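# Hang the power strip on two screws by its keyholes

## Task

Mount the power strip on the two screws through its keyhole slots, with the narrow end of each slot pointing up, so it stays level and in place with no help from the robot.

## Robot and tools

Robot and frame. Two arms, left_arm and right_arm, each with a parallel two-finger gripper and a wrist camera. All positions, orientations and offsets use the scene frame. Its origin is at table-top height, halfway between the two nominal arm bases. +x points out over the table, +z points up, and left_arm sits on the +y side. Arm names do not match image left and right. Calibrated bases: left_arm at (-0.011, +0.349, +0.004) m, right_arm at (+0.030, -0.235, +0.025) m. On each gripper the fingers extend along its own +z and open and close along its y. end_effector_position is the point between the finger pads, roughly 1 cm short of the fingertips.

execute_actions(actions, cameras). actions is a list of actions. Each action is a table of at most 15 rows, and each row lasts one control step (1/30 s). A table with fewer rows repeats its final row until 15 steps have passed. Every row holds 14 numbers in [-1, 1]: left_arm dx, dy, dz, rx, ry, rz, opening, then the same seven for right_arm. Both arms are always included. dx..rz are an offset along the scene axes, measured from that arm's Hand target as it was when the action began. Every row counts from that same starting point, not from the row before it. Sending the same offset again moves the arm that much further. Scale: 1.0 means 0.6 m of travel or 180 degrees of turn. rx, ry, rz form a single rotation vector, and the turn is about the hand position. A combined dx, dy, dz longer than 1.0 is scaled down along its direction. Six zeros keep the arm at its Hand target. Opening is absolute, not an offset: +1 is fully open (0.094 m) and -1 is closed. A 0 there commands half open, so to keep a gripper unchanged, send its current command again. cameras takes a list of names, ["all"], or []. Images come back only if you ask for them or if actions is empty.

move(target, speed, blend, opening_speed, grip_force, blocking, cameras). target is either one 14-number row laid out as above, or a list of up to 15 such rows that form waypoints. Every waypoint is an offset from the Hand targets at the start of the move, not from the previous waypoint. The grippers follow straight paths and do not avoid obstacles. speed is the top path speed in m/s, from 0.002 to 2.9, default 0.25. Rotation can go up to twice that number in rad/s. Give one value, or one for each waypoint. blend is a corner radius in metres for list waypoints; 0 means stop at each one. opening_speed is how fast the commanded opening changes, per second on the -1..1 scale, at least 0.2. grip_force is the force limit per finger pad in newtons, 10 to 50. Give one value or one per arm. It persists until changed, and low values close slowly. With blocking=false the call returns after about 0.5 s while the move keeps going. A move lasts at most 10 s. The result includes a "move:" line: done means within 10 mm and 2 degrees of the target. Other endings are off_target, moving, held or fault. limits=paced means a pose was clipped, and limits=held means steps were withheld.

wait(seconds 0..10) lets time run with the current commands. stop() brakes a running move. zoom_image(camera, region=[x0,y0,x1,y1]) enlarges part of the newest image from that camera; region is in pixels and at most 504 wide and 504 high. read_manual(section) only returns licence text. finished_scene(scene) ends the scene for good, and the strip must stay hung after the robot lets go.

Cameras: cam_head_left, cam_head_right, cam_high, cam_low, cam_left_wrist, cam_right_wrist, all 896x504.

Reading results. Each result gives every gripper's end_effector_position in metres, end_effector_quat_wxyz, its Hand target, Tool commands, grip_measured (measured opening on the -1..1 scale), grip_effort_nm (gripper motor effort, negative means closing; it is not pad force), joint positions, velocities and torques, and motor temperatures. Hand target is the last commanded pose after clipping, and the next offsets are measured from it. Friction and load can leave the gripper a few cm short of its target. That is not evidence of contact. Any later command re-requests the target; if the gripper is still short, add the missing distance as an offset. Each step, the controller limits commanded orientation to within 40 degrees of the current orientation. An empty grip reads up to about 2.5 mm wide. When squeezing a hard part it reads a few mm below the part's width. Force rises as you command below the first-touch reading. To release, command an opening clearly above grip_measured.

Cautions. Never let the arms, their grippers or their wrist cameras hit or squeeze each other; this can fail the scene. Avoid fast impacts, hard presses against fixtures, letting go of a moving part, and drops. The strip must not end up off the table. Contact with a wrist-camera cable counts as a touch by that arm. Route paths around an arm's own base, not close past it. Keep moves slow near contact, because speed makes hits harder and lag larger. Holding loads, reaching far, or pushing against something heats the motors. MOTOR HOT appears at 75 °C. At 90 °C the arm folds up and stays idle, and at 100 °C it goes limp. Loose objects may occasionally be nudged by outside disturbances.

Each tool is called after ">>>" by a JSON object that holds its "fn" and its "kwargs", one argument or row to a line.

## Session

Scene 1 is solved. Now let's look at scene 2.

>>> {"fn": "execute_actions", "kwargs": {
  "actions": []
}}

Scene clock: 0.00 s.
left_arm: end_effector_position=(+0.3851, +0.3786, +0.1023) grip_measured=+1.000 grip_effort_nm=n/a end_effector_quat_wxyz=(+0.579, -0.055, +0.812, +0.052) | right_arm: end_effector_position=(+0.4237, -0.2554, +0.1248) grip_measured=+1.000 grip_effort_nm=n/a end_effector_quat_wxyz=(+0.590, +0.057, +0.802, -0.074)
Joint positions: left_arm=[0.017 1.538 0.365 0.839 -0.143 -0.027 0.094] | right_arm=[0.076 1.557 0.341 0.91 0.242 0.022 0.094]
Joint velocities: within noise
Joint torques (N m): no reading
Motor temperatures (°C): left_arm=[26 30 39 33 27 27 26] | right_arm=[28 26 38 36 26 25 24]
Heat: left arm: 39 °C; right arm: 38 °C.
Hand target: left_arm +0.3885, +0.3788, +0.1110; +0.589, -0.056, +0.804, +0.052 | right_arm +0.4259, -0.2555, +0.1305; +0.597, +0.059, +0.797, -0.074
Tool commands: left_gripper/opening=+1.0 right_gripper/opening=+1.0
camera_calibration:
cam_left_wrist: T_world_to_cam=[[0.153641, -0.98794, -0.0191974, 0.316345], [-0.680595, -0.0917191, -0.726896, 0.409091], [0.716369, 0.124747, -0.686479, -0.165614], [0, 0, 0, 1]] pos_world=[0.348462, 0.370711, 0.189749]
cam_right_wrist: T_world_to_cam=[[-0.152374, -0.986542, 0.0592977, -0.189836], [-0.66103, 0.0571273, -0.748182, 0.424245], [0.734725, -0.153201, -0.660839, -0.177952], [0, 0, 0, 1]] pos_world=[0.382258, -0.23878, 0.211072]

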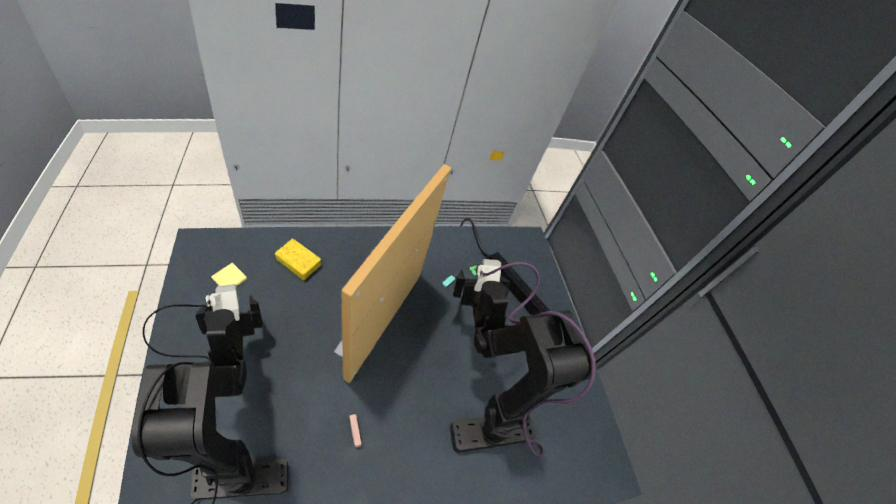

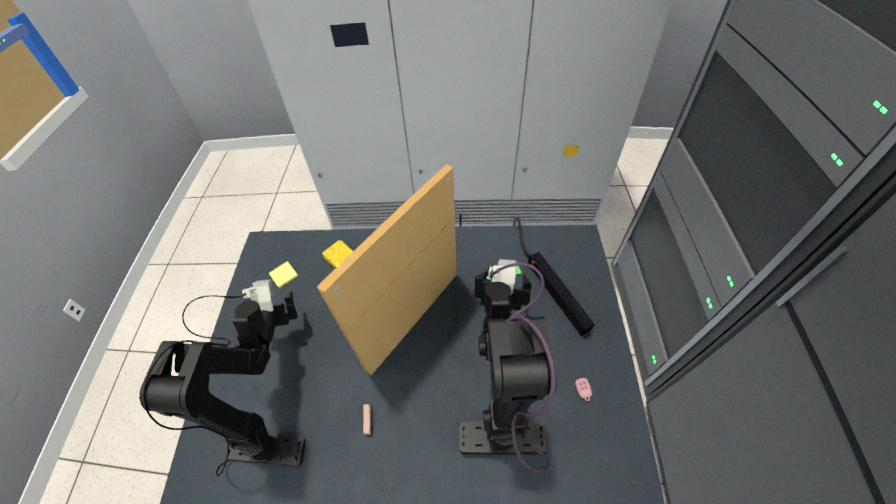

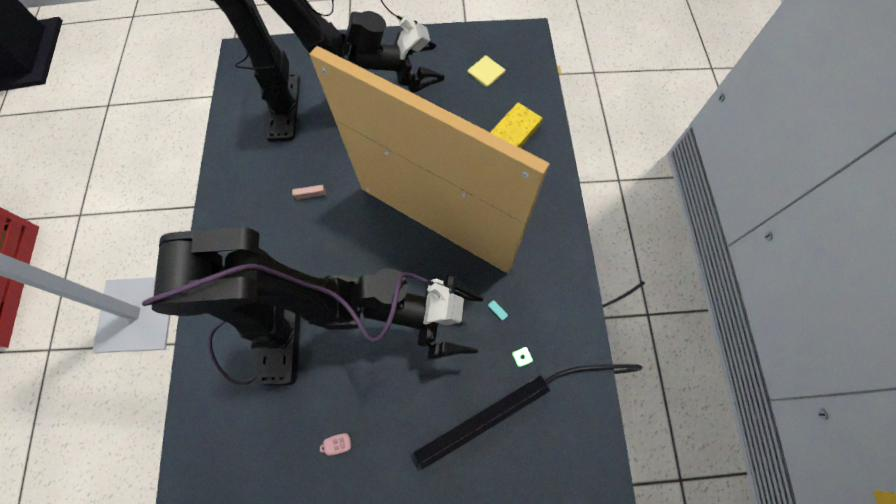

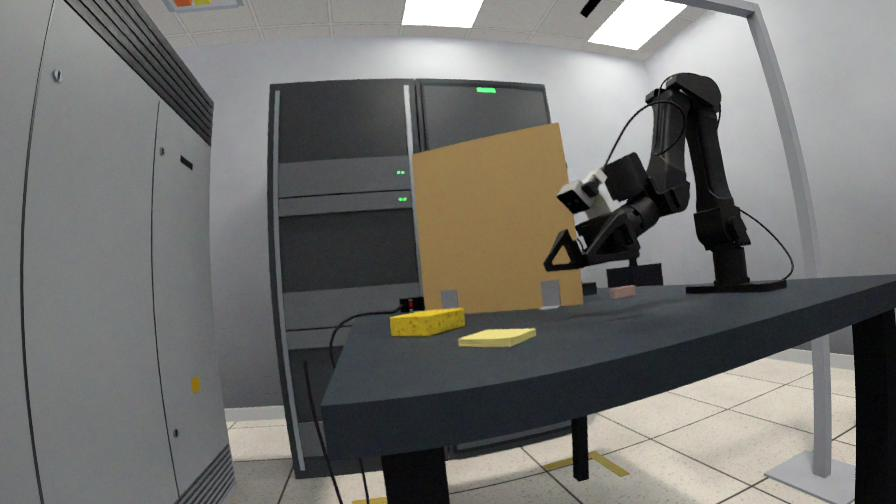

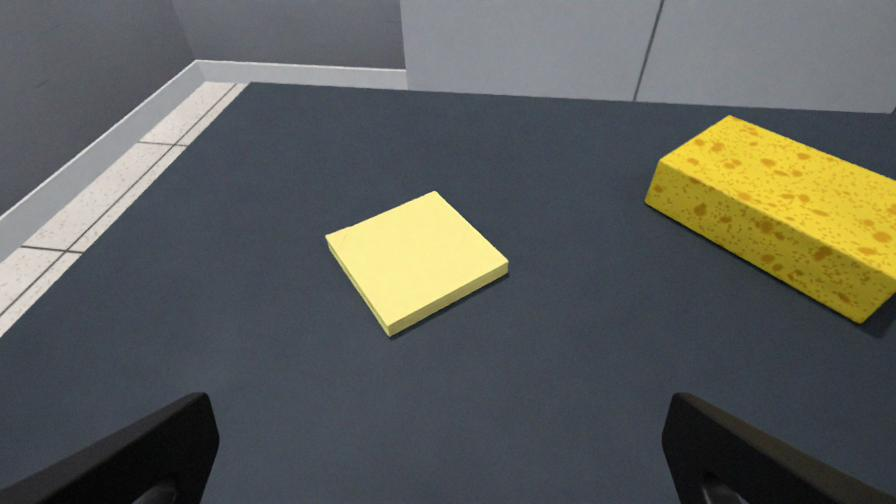

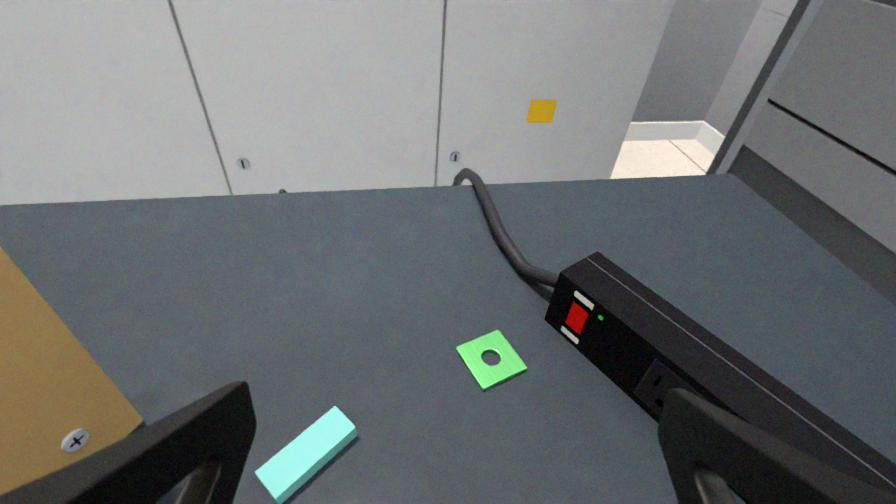

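>>> {"fn": "zoom_image", "kwargs": {
  "camera": "cam_high",
  "region": [400, 340, 660, 490]
}}

>>> {"fn": "zoom_image", "kwargs": {
  "camera": "cam_right_wrist",
  "region": [420, 150, 896, 504]
}}

>>> {"fn": "zoom_image", "kwargs": {
  "camera": "cam_head_right",
  "region": [440, 200, 660, 350]
}}

>>> {"fn": "zoom_image", "kwargs": {
  "camera": "cam_high",
  "region": [300, 40, 560, 290]
}}

Scaled by 1.938 from the camera's 896x504 image, which has a finer 1280x720 frame.

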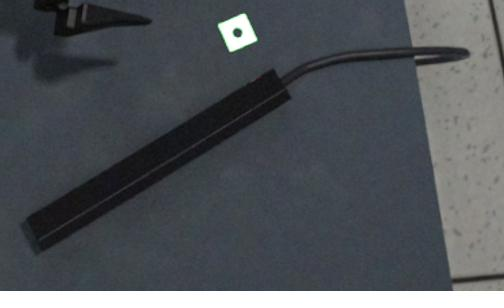

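Scaled by 1.059 from the camera's 896x504 image, which has a finer 1280x720 frame.

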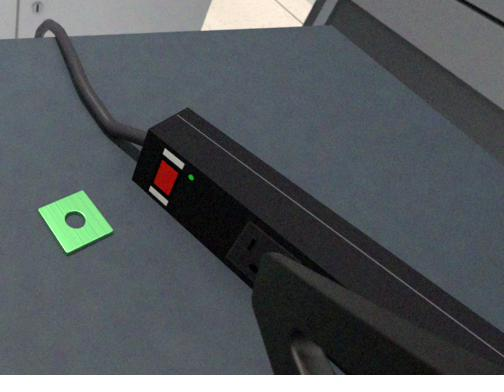

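Scaled by 2.291 from the camera's 896x504 image, which has a finer 1280x720 frame.

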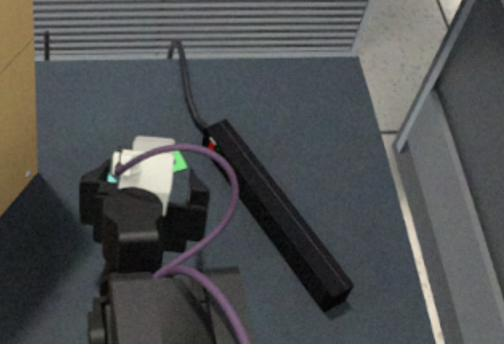

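Scaled by 1.938 from the camera's 896x504 image, which has a finer 1280x720 frame.

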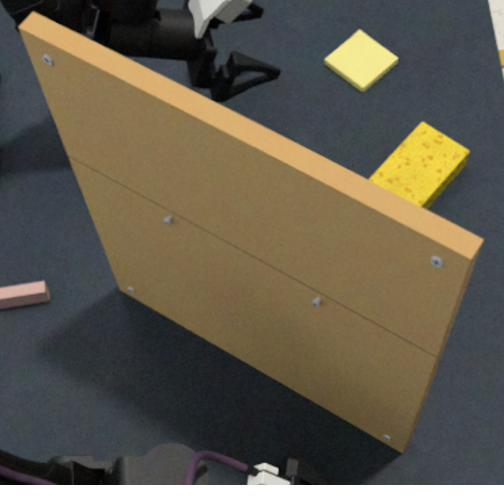

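>>> {"fn": "zoom_image", "kwargs": {
  "camera": "cam_right_wrist",
  "region": [540, 250, 720, 430]
}}

>>> {"fn": "zoom_image", "kwargs": {
  "camera": "cam_low",
  "region": [300, 240, 480, 360]
}}

Scaled by 2.800 from the camera's 896x504 image, which has a finer 1280x720 frame.

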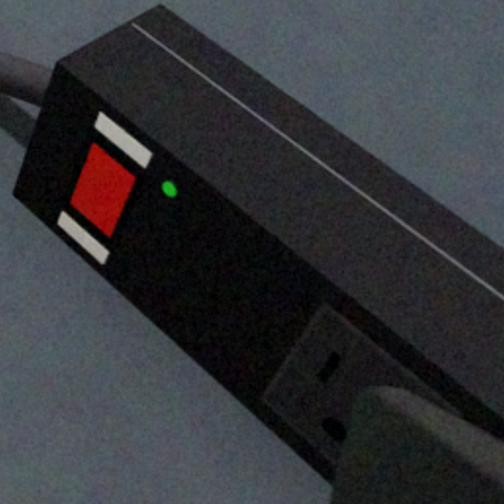

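Scaled by 2.800 from the camera's 896x504 image, which has a finer 1280x720 frame.

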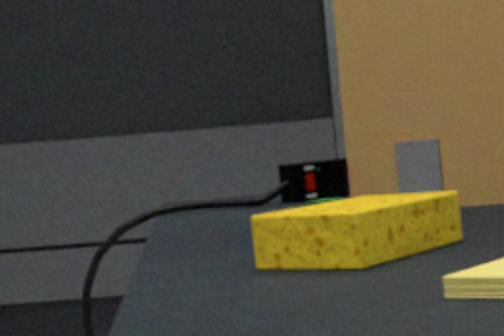

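>>> {"fn": "move", "kwargs": {
  "target": [
    [0,0,0,0,0,0,1,0.0485,-0.1408,0.1825,0.1595,0.1995,-0.1225,1],
    [0,0,0,0,0,0,1,0.1135,-0.3442,0.0675,0.3190,0.3989,-0.2449,1]
  ],
  "speed": [0.3,0.3],
  "blend": [0.05,0],
  "cameras": ["cam_right_wrist","cam_high"]
}}

Scene clock: 16.40 s.
left_arm: end_effector_position=(+0.3851, +0.3786, +0.1023) grip_measured=+1.000 grip_effort_nm=0.00 end_effector_quat_wxyz=(+0.579, -0.055, +0.812, +0.052) | right_arm: end_effector_position=(+0.4921, -0.4628, +0.1739) grip_measured=+1.000 grip_effort_nm=0.00 end_effector_quat_wxyz=(+0.111, +0.536, +0.832, +0.087)
Joint positions: left_arm=[0.017 1.538 0.365 0.839 -0.143 -0.027 0.094] | right_arm=[-0.495 2.502 2.733 -1.567 -0.16 0.648 0.094]
Joint torques (N m): left_arm=[-0.05 -5.03 6.13 1.96 -0.08 0.03] | right_arm=[0.14 -12.22 7.42 0.83 -0.21 0.08]
Heat: left arm: 41 °C; right arm: 39 °C.
Hand target: left_arm +0.3885, +0.3788, +0.1110; +0.589, -0.056, +0.804, +0.052 | right_arm +0.4940, -0.4620, +0.1709; -0.111, +0.525, +0.841, +0.070
Off the commanded pose: left_arm 0.009 m, 1 deg | right_arm 0.004 m, 26 deg.
joint sent to its limit (right arm) — joint 4 (wrist pitch), lower limit. The joint targets are off in orientation, not in position.
move: off_target (right_arm)
camera_calibration:
cam_right_wrist: T_world_to_cam=[[-0.859748, -0.423473, -0.285489, 0.281703], [-0.500525, 0.809774, 0.306171, 0.603993], [0.101526, 0.406124, -0.90816, 0.38586], [0, 0, 0, 1]] pos_world=[0.505332, -0.526512, 0.245921]
Images, in order (width x height): cam_high 896x504, cam_right_wrist 896x504.

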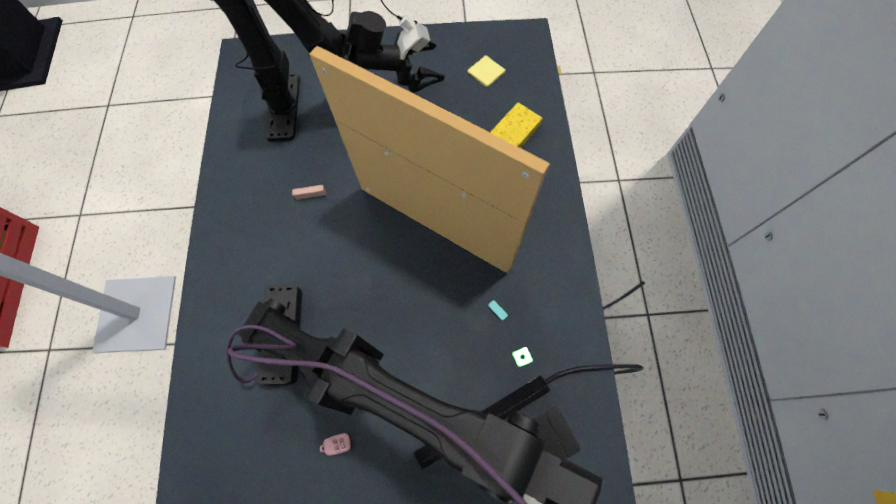

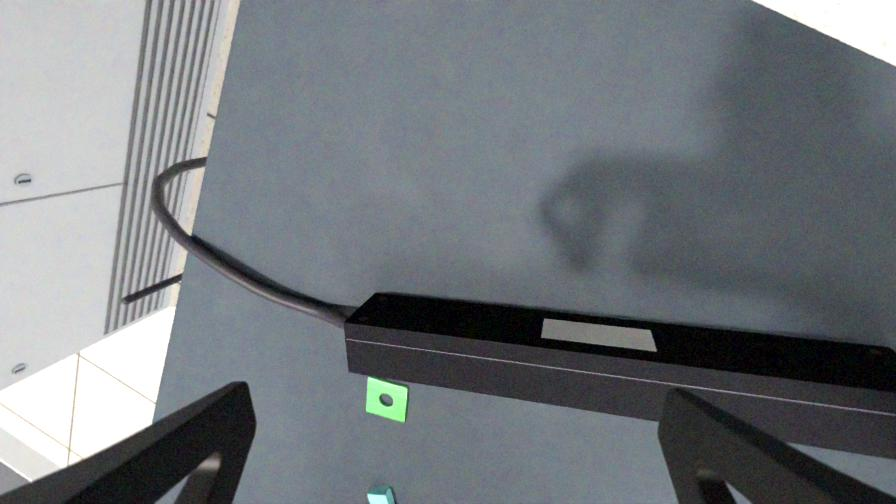

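>>> {"fn": "zoom_image", "kwargs": {
  "camera": "cam_right_wrist",
  "region": [330, 270, 620, 400]
}}

>>> {"fn": "zoom_image", "kwargs": {
  "camera": "cam_right_wrist",
  "region": [600, 270, 896, 460]
}}

Scaled by 1.738 from the camera's 896x504 image, which has a finer 1280x720 frame.

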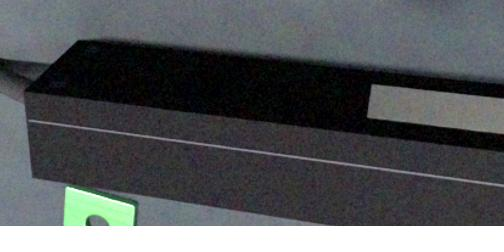

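Scaled by 1.703 from the camera's 896x504 image, which has a finer 1280x720 frame.

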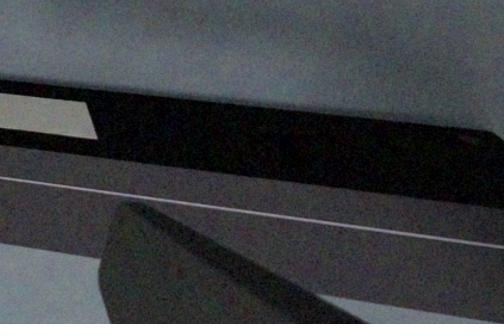

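>>> {"fn": "move", "kwargs": {
  "target": [0,0,0,0,0,0,1,-0.1157,0.0777,0.0485,-0.0292,-0.0887,0.5070,1],
  "speed": 0.4,
  "cameras": ["cam_right_wrist","cam_high"]
}}

Scene clock: 30.30 s.
left_arm: end_effector_position=(+0.3851, +0.3786, +0.1023) grip_measured=+1.000 grip_effort_nm=0.00 end_effector_quat_wxyz=(+0.579, -0.055, +0.812, +0.052) | right_arm: end_effector_position=(+0.4298, -0.4186, +0.1824) grip_measured=+1.000 grip_effort_nm=-0.01 end_effector_quat_wxyz=(+0.032, -0.235, +0.971, -0.023)
Joint positions: left_arm=[0.017 1.538 0.365 0.839 -0.143 -0.027 0.094] | right_arm=[-0.414 2.226 2.306 -1.572 -0.004 -0.909 0.094]
Joint torques (N m): left_arm=[-0.02 -5.03 6.15 1.96 -0.08 0.03] | right_arm=[0.42 -16.49 4.44 0.54 0 -0.05]
Heat: left arm: 42 °C; right arm: 39 °C.
Hand target: left_arm +0.3885, +0.3788, +0.1110; +0.589, -0.056, +0.804, +0.052 | right_arm +0.4245, -0.4153, +0.2000; +0.000, -0.241, +0.971, +0.000
Off the commanded pose: left_arm 0.009 m, 1 deg | right_arm 0.019 m, 5 deg.
joint sent to its limit (right arm) — joint 4 (wrist pitch), lower limit. The joint targets are off in orientation, not in position.
move: off_target (right_arm)
camera_calibration:
cam_right_wrist: T_world_to_cam=[[0.471376, -0.881185, 0.0362986, -0.573171], [-0.826877, -0.427261, 0.365682, 0.145997], [-0.306725, -0.202388, -0.930032, 0.306751], [0, 0, 0, 1]] pos_world=[0.484988, -0.380608, 0.252705]
Images, in order (width x height): cam_high 896x504, cam_right_wrist 896x504.

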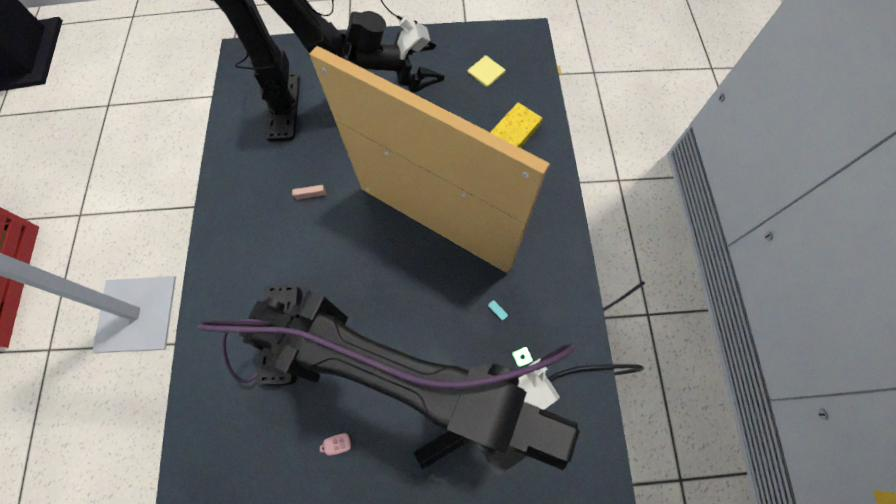

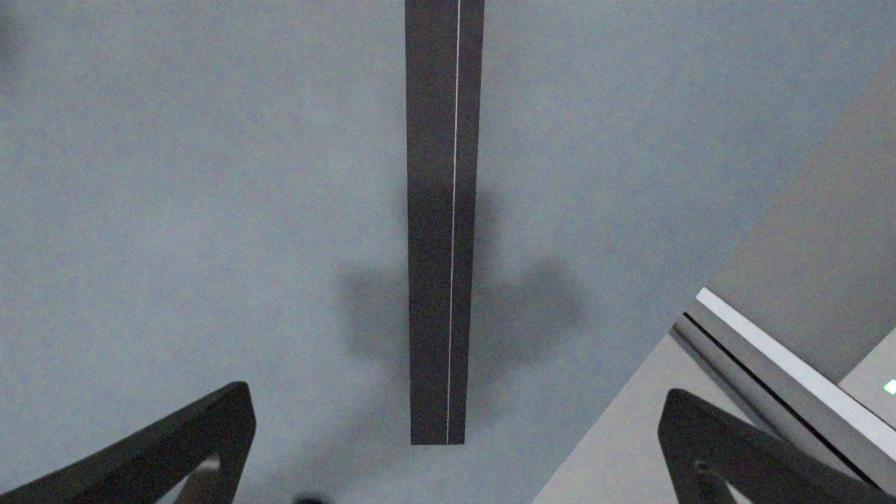

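>>> {"fn": "move", "kwargs": {
  "target": [0,0,0,0,0,0,1,-0.0037,0.0042,-0.179,0,0,0,1],
  "speed": 0.25,
  "cameras": ["cam_right_wrist"]
}}

Scene clock: 35.07 s.
left_arm: end_effector_position=(+0.3851, +0.3786, +0.1023) grip_measured=+1.000 grip_effort_nm=0.00 end_effector_quat_wxyz=(+0.579, -0.055, +0.812, +0.052) | right_arm: end_effector_position=(+0.4203, -0.4145, +0.1002) grip_measured=+1.000 grip_effort_nm=-0.01 end_effector_quat_wxyz=(+0.004, -0.236, +0.972, -0.001)
Joint positions: left_arm=[0.017 1.538 0.365 0.839 -0.143 -0.027 0.094] | right_arm=[-0.414 2.201 1.937 -1.3 -0.003 -0.91 0.094]
Joint torques (N m): left_arm=[-0.02 -5.03 6.15 1.96 -0.08 0.03] | right_arm=[0.55 -10.89 4.74 0.74 -0.02 -0.04]
Motor temperatures (°C): left_arm=[26 30 42 35 27 27 26] | right_arm=[28 32 39 36 26 25 24]
Heat: left arm: 42 °C; right arm: 39 °C.
Hand target: left_arm +0.3885, +0.3788, +0.1110; +0.589, -0.056, +0.804, +0.052 | right_arm +0.4223, -0.4128, +0.0926; +0.000, -0.241, +0.971, +0.000
Off the commanded pose: left_arm 0.009 m, 1 deg | right_arm 0.008 m, 1 deg.
move: done
camera_calibration:
cam_right_wrist: T_world_to_cam=[[0.47255, -0.88107, -0.0202978, -0.556836], [-0.80125, -0.439103, 0.406432, 0.150214], [-0.367008, -0.175796, -0.913455, 0.262986], [0, 0, 0, 1]] pos_world=[0.48001, -0.37842, 0.167871]
Images, in order (width x height): cam_right_wrist 896x504.

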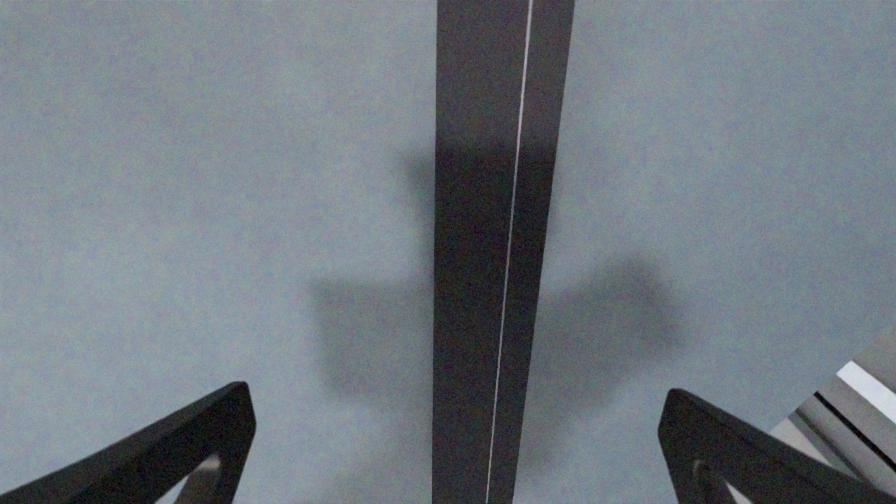

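>>> {"fn": "move", "kwargs": {
  "target": [0,0,0,0,0,0,1,0.0135,-0.0045,-0.1087,0,0,0,1],
  "speed": 0.2,
  "cameras": ["cam_right_wrist"]
}}

Scene clock: 38.20 s.
left_arm: end_effector_position=(+0.3851, +0.3786, +0.1023) grip_measured=+1.000 grip_effort_nm=0.00 end_effector_quat_wxyz=(+0.579, -0.055, +0.812, +0.052) | right_arm: end_effector_position=(+0.4282, -0.4166, +0.0335) grip_measured=+1.000 grip_effort_nm=-0.01 end_effector_quat_wxyz=(+0.001, -0.237, +0.971, +0.001)
Joint positions: left_arm=[0.017 1.538 0.365 0.839 -0.143 -0.027 0.094] | right_arm=[-0.411 2.282 1.804 -1.092 -0.003 -0.91 0.094]
Joint torques (N m): left_arm=[-0.05 -5.04 6.15 1.96 -0.08 0.03] | right_arm=[0.44 -11.62 4.92 0.68 -0.03 0.03]
Heat: left arm: 42 °C; right arm: 39 °C.
Hand target: left_arm +0.3885, +0.3788, +0.1110; +0.589, -0.056, +0.804, +0.052 | right_arm +0.4304, -0.4155, +0.0273; +0.000, -0.241, +0.971, +0.000
Off the commanded pose: left_arm 0.009 m, 1 deg | right_arm 0.007 m, 0 deg.
move: done
camera_calibration:
cam_right_wrist: T_world_to_cam=[[0.475452, -0.879387, -0.0249944, -0.564097], [-0.797395, -0.442776, 0.410014, 0.1794], [-0.371627, -0.175011, -0.911737, 0.206803], [0, 0, 0, 1]] pos_world=[0.488107, -0.380433, 0.100894]
Images, in order (width x height): cam_right_wrist 896x504.

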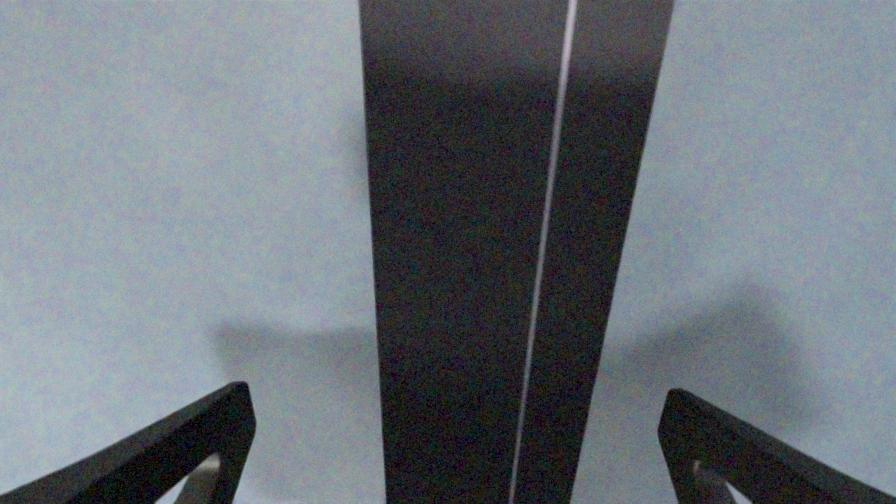

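>>> {"fn": "move", "kwargs": {
  "target": [0,0,0,0,0,0,1,0,0,0,0,0,0,-0.36],
  "opening_speed": 1.0,
  "cameras": []
}}

Scene clock: 40.80 s.
left_arm: end_effector_position=(+0.3851, +0.3786, +0.1023) grip_measured=+1.000 grip_effort_nm=0.00 end_effector_quat_wxyz=(+0.579, -0.055, +0.812, +0.052) | right_arm: end_effector_position=(+0.4296, -0.4176, +0.0335) grip_measured=-0.296 grip_effort_nm=-1.03 end_effector_quat_wxyz=(+0.003, -0.237, +0.972, -0.002)
Joint positions: left_arm=[0.017 1.538 0.365 0.839 -0.143 -0.027 0.094] | right_arm=[-0.411 2.282 1.804 -1.085 -0.001 -0.908 0.033]
Joint torques (N m): left_arm=[-0.03 -5.04 6.13 1.96 -0.09 0.03] | right_arm=[0.49 -11.58 5.18 0.63 0.02 -0.06]
Heat: left arm: 42 °C; right arm: 39 °C.
Hand target: left_arm +0.3885, +0.3788, +0.1110; +0.589, -0.056, +0.804, +0.052 | right_arm +0.4304, -0.4155, +0.0273; +0.000, -0.241, +0.971, +0.000
Off the commanded pose: left_arm 0.009 m, 1 deg | right_arm 0.007 m, 1 deg.
move: done
No camera images: "cameras" was empty.

>>> {"fn": "move", "kwargs": {
  "target": [0,0,0,0,0,0,1,-0.05,0.03,0.45,0,0,0,-0.36],
  "speed": 0.2,
  "cameras": ["all"]
}}

Scene clock: 44.23 s.
left_arm: end_effector_position=(+0.3851, +0.3786, +0.1023) grip_measured=+1.000 grip_effort_nm=0.01 end_effector_quat_wxyz=(+0.579, -0.055, +0.812, +0.052) | right_arm: end_effector_position=(+0.3931, -0.4003, +0.2695) grip_measured=-0.296 grip_effort_nm=-1.03 end_effector_quat_wxyz=(+0.088, -0.238, +0.964, -0.083)
Joint positions: left_arm=[0.017 1.538 0.365 0.839 -0.143 -0.027 0.094] | right_arm=[-0.399 1.958 2.236 -1.607 0.023 -0.905 0.033]
Joint torques (N m): left_arm=[-0.02 -5.03 6.13 1.96 -0.08 0.03] | right_arm=[0.57 -13.2 8.1 1.21 -0.18 0.04]
Heat: left arm: 42 °C; right arm: 40 °C.
Hand target: left_arm +0.3885, +0.3788, +0.1110; +0.589, -0.056, +0.804, +0.052 | right_arm +0.4004, -0.3974, +0.2974; +0.000, -0.241, +0.971, +0.000
Off the commanded pose: left_arm 0.009 m, 1 deg | right_arm 0.029 m, 14 deg.
joint read past its limit (right arm) — joint 4 (wrist pitch), lower limit.
joint sent to its limit (right arm) — joint 4 (wrist pitch), lower limit. The joint targets are off in orientation, not in position.
move: off_target (right_arm)
camera_calibration:
cam_left_wrist: T_world_to_cam=[[0.153641, -0.98794, -0.0191974, 0.316345], [-0.680595, -0.0917191, -0.726896, 0.409091], [0.716369, 0.124747, -0.686479, -0.165614], [0, 0, 0, 1]] pos_world=[0.348462, 0.370711, 0.189749]
cam_right_wrist: T_world_to_cam=[[0.462017, -0.868297, 0.180556, -0.572945], [-0.86921, -0.402906, 0.286602, 0.139311], [-0.176108, -0.289356, -0.940882, 0.296932], [0, 0, 0, 1]] pos_world=[0.438092, -0.355439, 0.3429]

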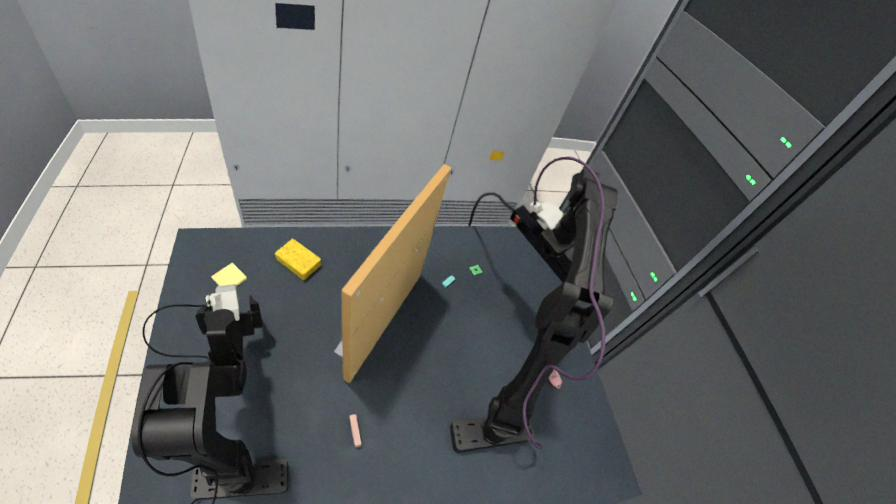

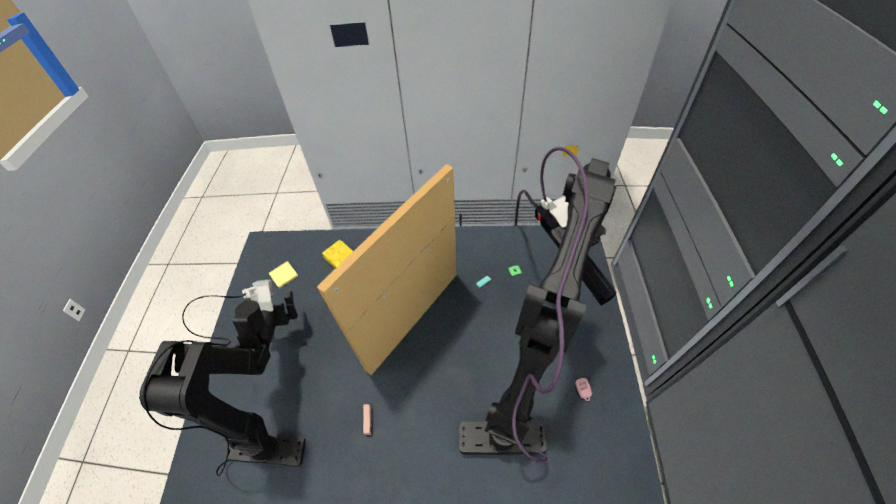

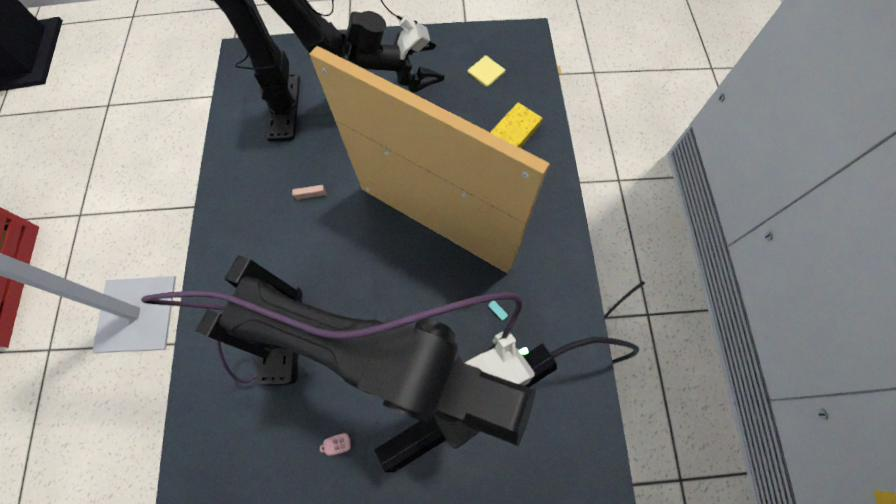

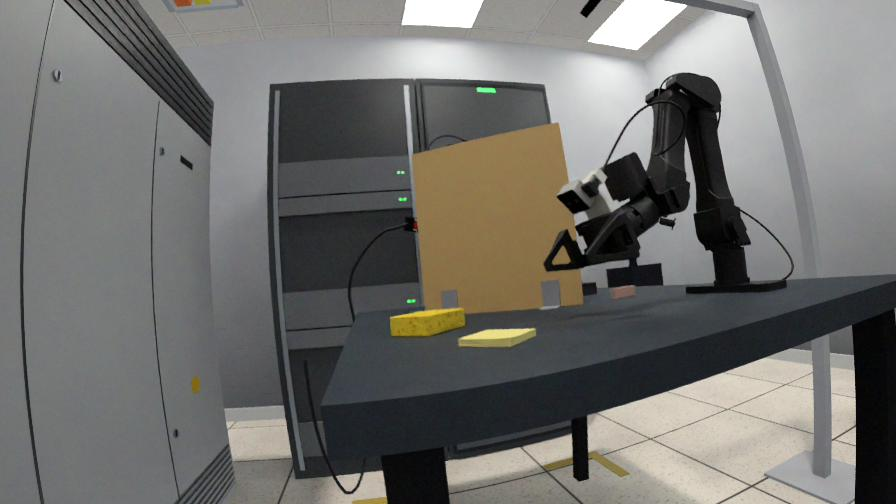

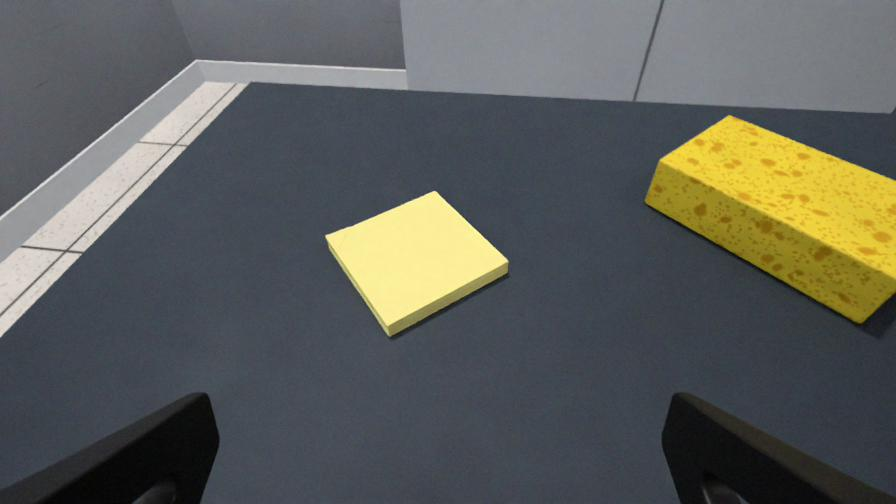

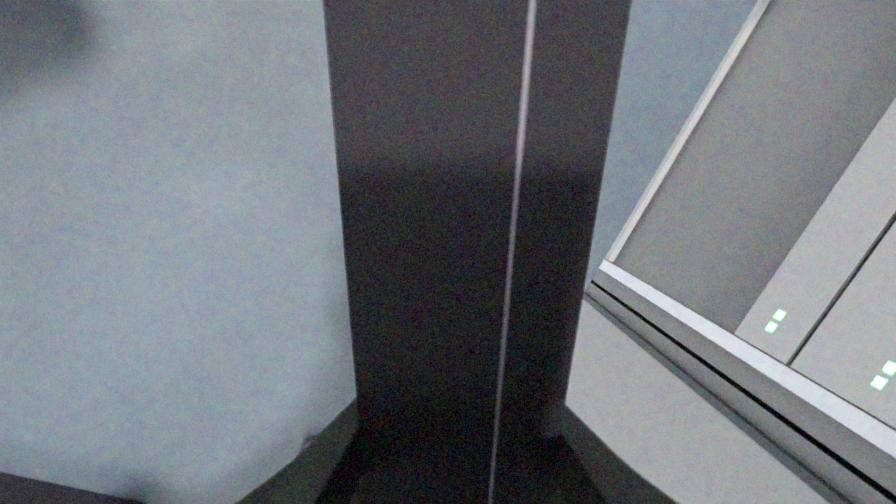

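>>> {"fn": "move", "kwargs": {
  "target": [0,0,0,0,0,0,1,-0.0333,0,0.1333,-0.2228,-0.1135,0,-0.36],
  "speed": 0.3,
  "cameras": ["cam_high","cam_head_right"]
}}

>>> {"fn": "zoom_image", "kwargs": {
  "camera": "cam_high",
  "region": [330, 330, 600, 500]
}}

Scene clock: 47.50 s.
left_arm: end_effector_position=(+0.3851, +0.3786, +0.1023) grip_measured=+1.000 grip_effort_nm=0.01 end_effector_quat_wxyz=(+0.579, -0.055, +0.812, +0.052) | right_arm: end_effector_position=(+0.3787, -0.3925, +0.3457) grip_measured=-0.296 grip_effort_nm=-1.03 end_effector_quat_wxyz=(+0.032, -0.260, +0.906, -0.333)
Joint positions: left_arm=[0.017 1.538 0.365 0.839 -0.143 -0.027 0.094] | right_arm=[-0.149 1.806 2.204 -1.571 0.571 -0.845 0.033]
Joint torques (N m): left_arm=[-0.03 -5.04 6.15 1.96 -0.08 0.03] | right_arm=[-0.09 -13.33 5.2 1.87 0.51 0.25]
Heat: left arm: 42 °C; right arm: 40 °C.
Hand target: left_arm +0.3885, +0.3788, +0.1110; +0.589, -0.056, +0.804, +0.052 | right_arm +0.3805, -0.3975, +0.3773; +0.087, -0.222, +0.897, -0.373
Off the commanded pose: left_arm 0.009 m, 1 deg | right_arm 0.032 m, 9 deg.
move: off_target (right_arm)
Images, in order (width x height): cam_head_right 896x504, cam_high 896x504.

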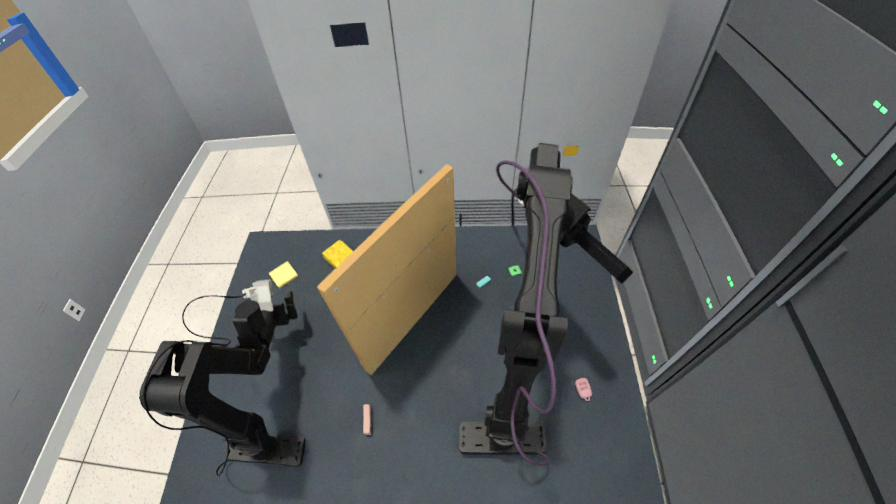

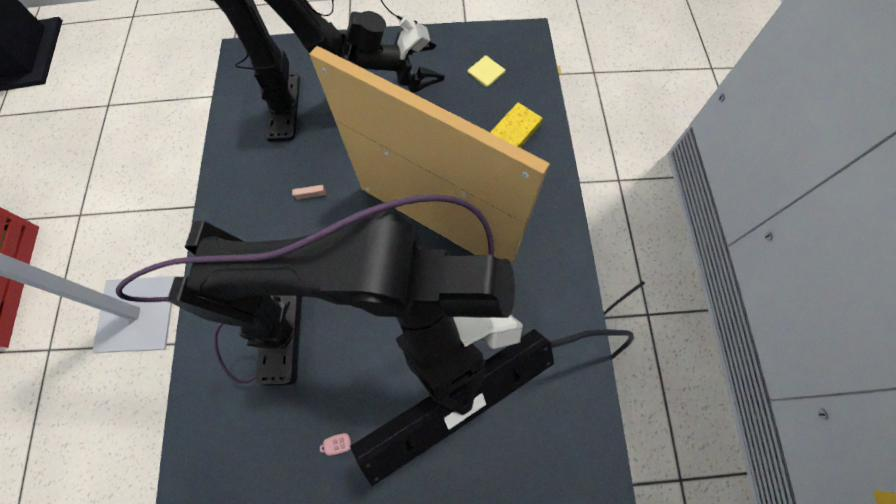

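Scaled by 1.867 from the camera's 896x504 image, which has a finer 1280x720 frame.

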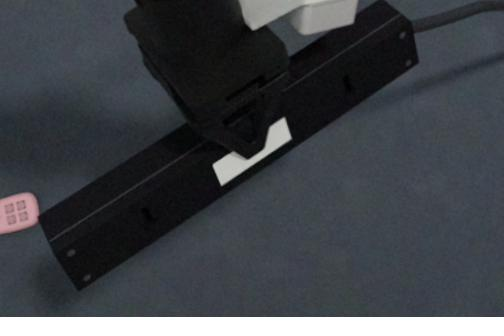

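>>> {"fn": "zoom_image", "kwargs": {
  "camera": "cam_high",
  "region": [380, 420, 440, 460]
}}

>>> {"fn": "zoom_image", "kwargs": {
  "camera": "cam_high",
  "region": [490, 350, 550, 390]
}}

>>> {"fn": "zoom_image", "kwargs": {
  "camera": "cam_high",
  "region": [340, 330, 570, 490]
}}

Scaled by 8.400 from the camera's 896x504 image, which has a finer 1280x720 frame.

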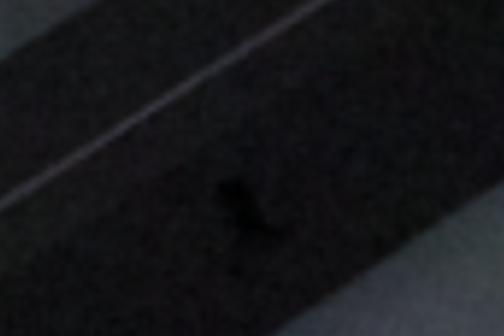

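Scaled by 8.400 from the camera's 896x504 image, which has a finer 1280x720 frame.

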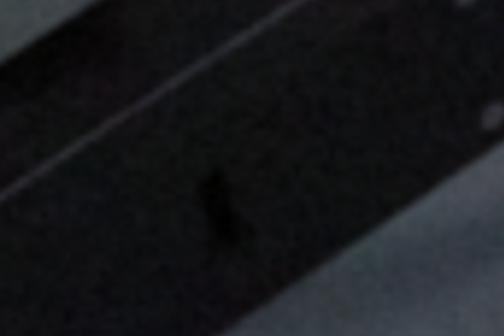

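Scaled by 2.191 from the camera's 896x504 image, which has a finer 1280x720 frame.

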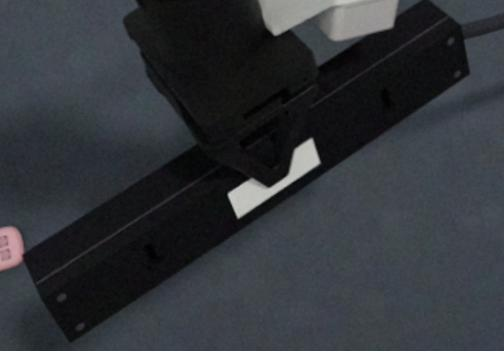

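>>> {"fn": "move", "kwargs": {
  "target": [0,0,0,0,0,0,1,0.0,-0.02,0.1667,-0.1732,-0.0883,0,-0.36],
  "speed": 0.3,
  "cameras": ["cam_high","cam_low"]
}}

>>> {"fn": "zoom_image", "kwargs": {
  "camera": "cam_high",
  "region": [320, 330, 600, 504]
}}

Scene clock: 51.40 s.
left_arm: end_effector_position=(+0.3851, +0.3786, +0.1023) grip_measured=+1.000 grip_effort_nm=0.00 end_effector_quat_wxyz=(+0.579, -0.055, +0.812, +0.052) | right_arm: end_effector_position=(+0.3926, -0.4042, +0.4358) grip_measured=-0.296 grip_effort_nm=-1.03 end_effector_quat_wxyz=(+0.081, -0.263, +0.755, -0.595)
Joint positions: left_arm=[0.017 1.538 0.365 0.839 -0.143 -0.027 0.094] | right_arm=[-0.034 1.492 1.724 -0.758 0.982 -1.321 0.033]
Joint torques (N m): left_arm=[-0.02 -5.04 6.15 1.96 -0.08 0.03] | right_arm=[-0.51 -11.14 6.43 2.77 0.49 0.45]
Heat: left arm: 42 °C; right arm: 40 °C.
Hand target: left_arm +0.3885, +0.3788, +0.1110; +0.589, -0.056, +0.804, +0.052 | right_arm +0.3804, -0.4094, +0.4775; +0.146, -0.184, +0.743, -0.626
Off the commanded pose: left_arm 0.009 m, 1 deg | right_arm 0.044 m, 12 deg.
move: off_target (right_arm)
Images, in order (width x height): cam_high 896x504, cam_low 896x504.

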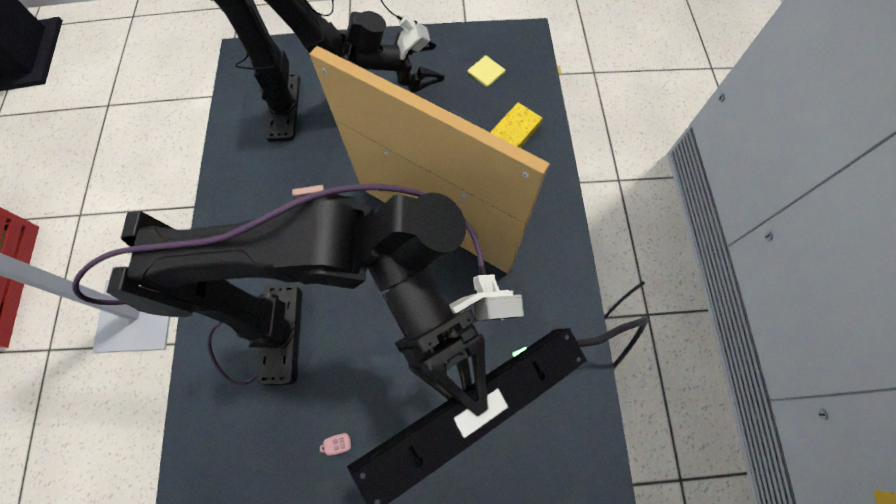

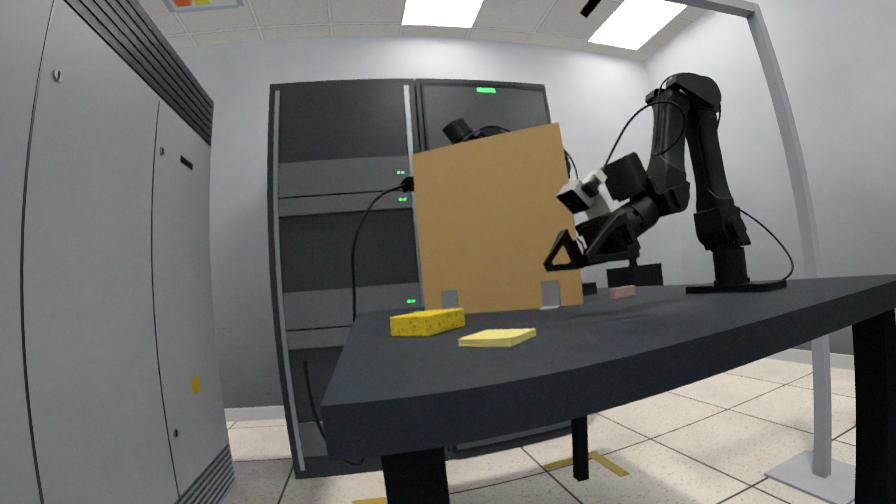

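Scaled by 1.800 from the camera's 896x504 image, which has a finer 1280x720 frame.

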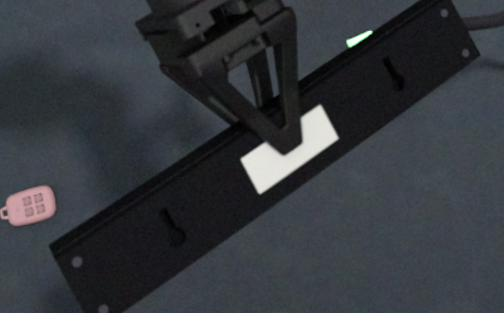

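Now I can see the keyholes. Zooming in.

>>> {"fn": "zoom_image", "kwargs": {
  "camera": "cam_high",
  "region": [390, 430, 440, 480]
}}

>>> {"fn": "zoom_image", "kwargs": {
  "camera": "cam_high",
  "region": [515, 345, 565, 395]
}}

>>> {"fn": "zoom_image", "kwargs": {
  "camera": "cam_high",
  "region": [340, 320, 480, 504]
}}

>>> {"fn": "zoom_image", "kwargs": {
  "camera": "cam_high",
  "region": [460, 310, 600, 450]
}}

Scaled by 10.080 from the camera's 896x504 image, which has a finer 1280x720 frame.

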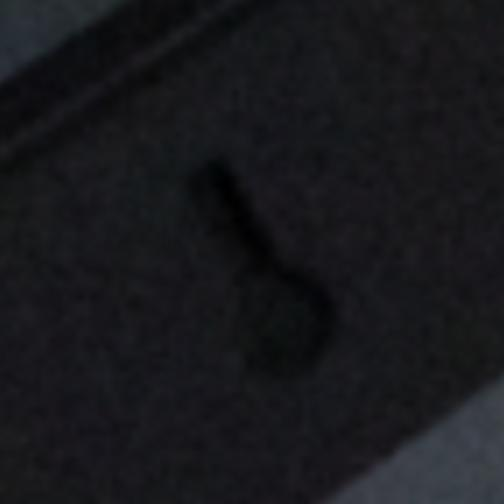

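Scaled by 10.080 from the camera's 896x504 image, which has a finer 1280x720 frame.

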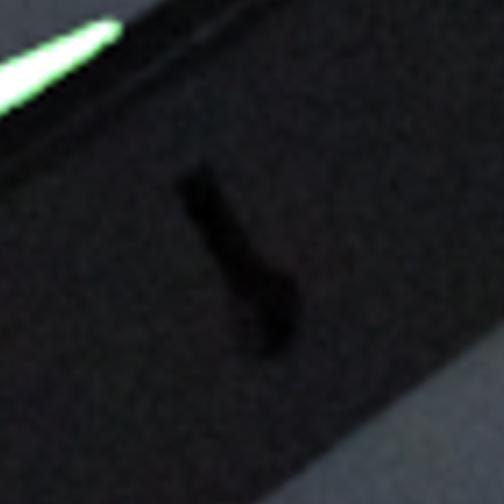

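Scaled by 2.739 from the camera's 896x504 image, which has a finer 1280x720 frame.

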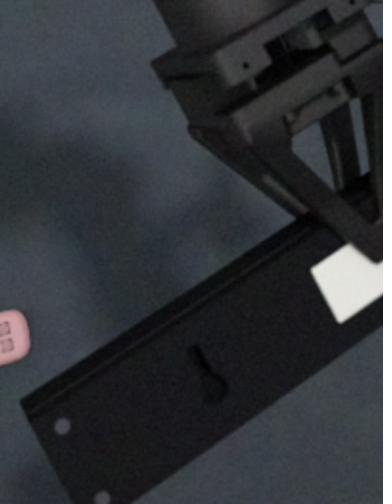

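Scaled by 3.600 from the camera's 896x504 image, which has a finer 1280x720 frame.

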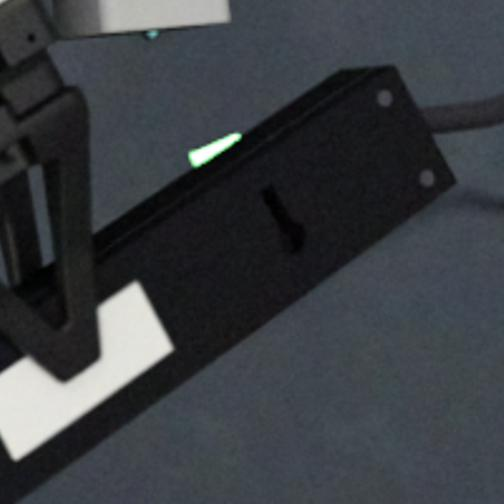

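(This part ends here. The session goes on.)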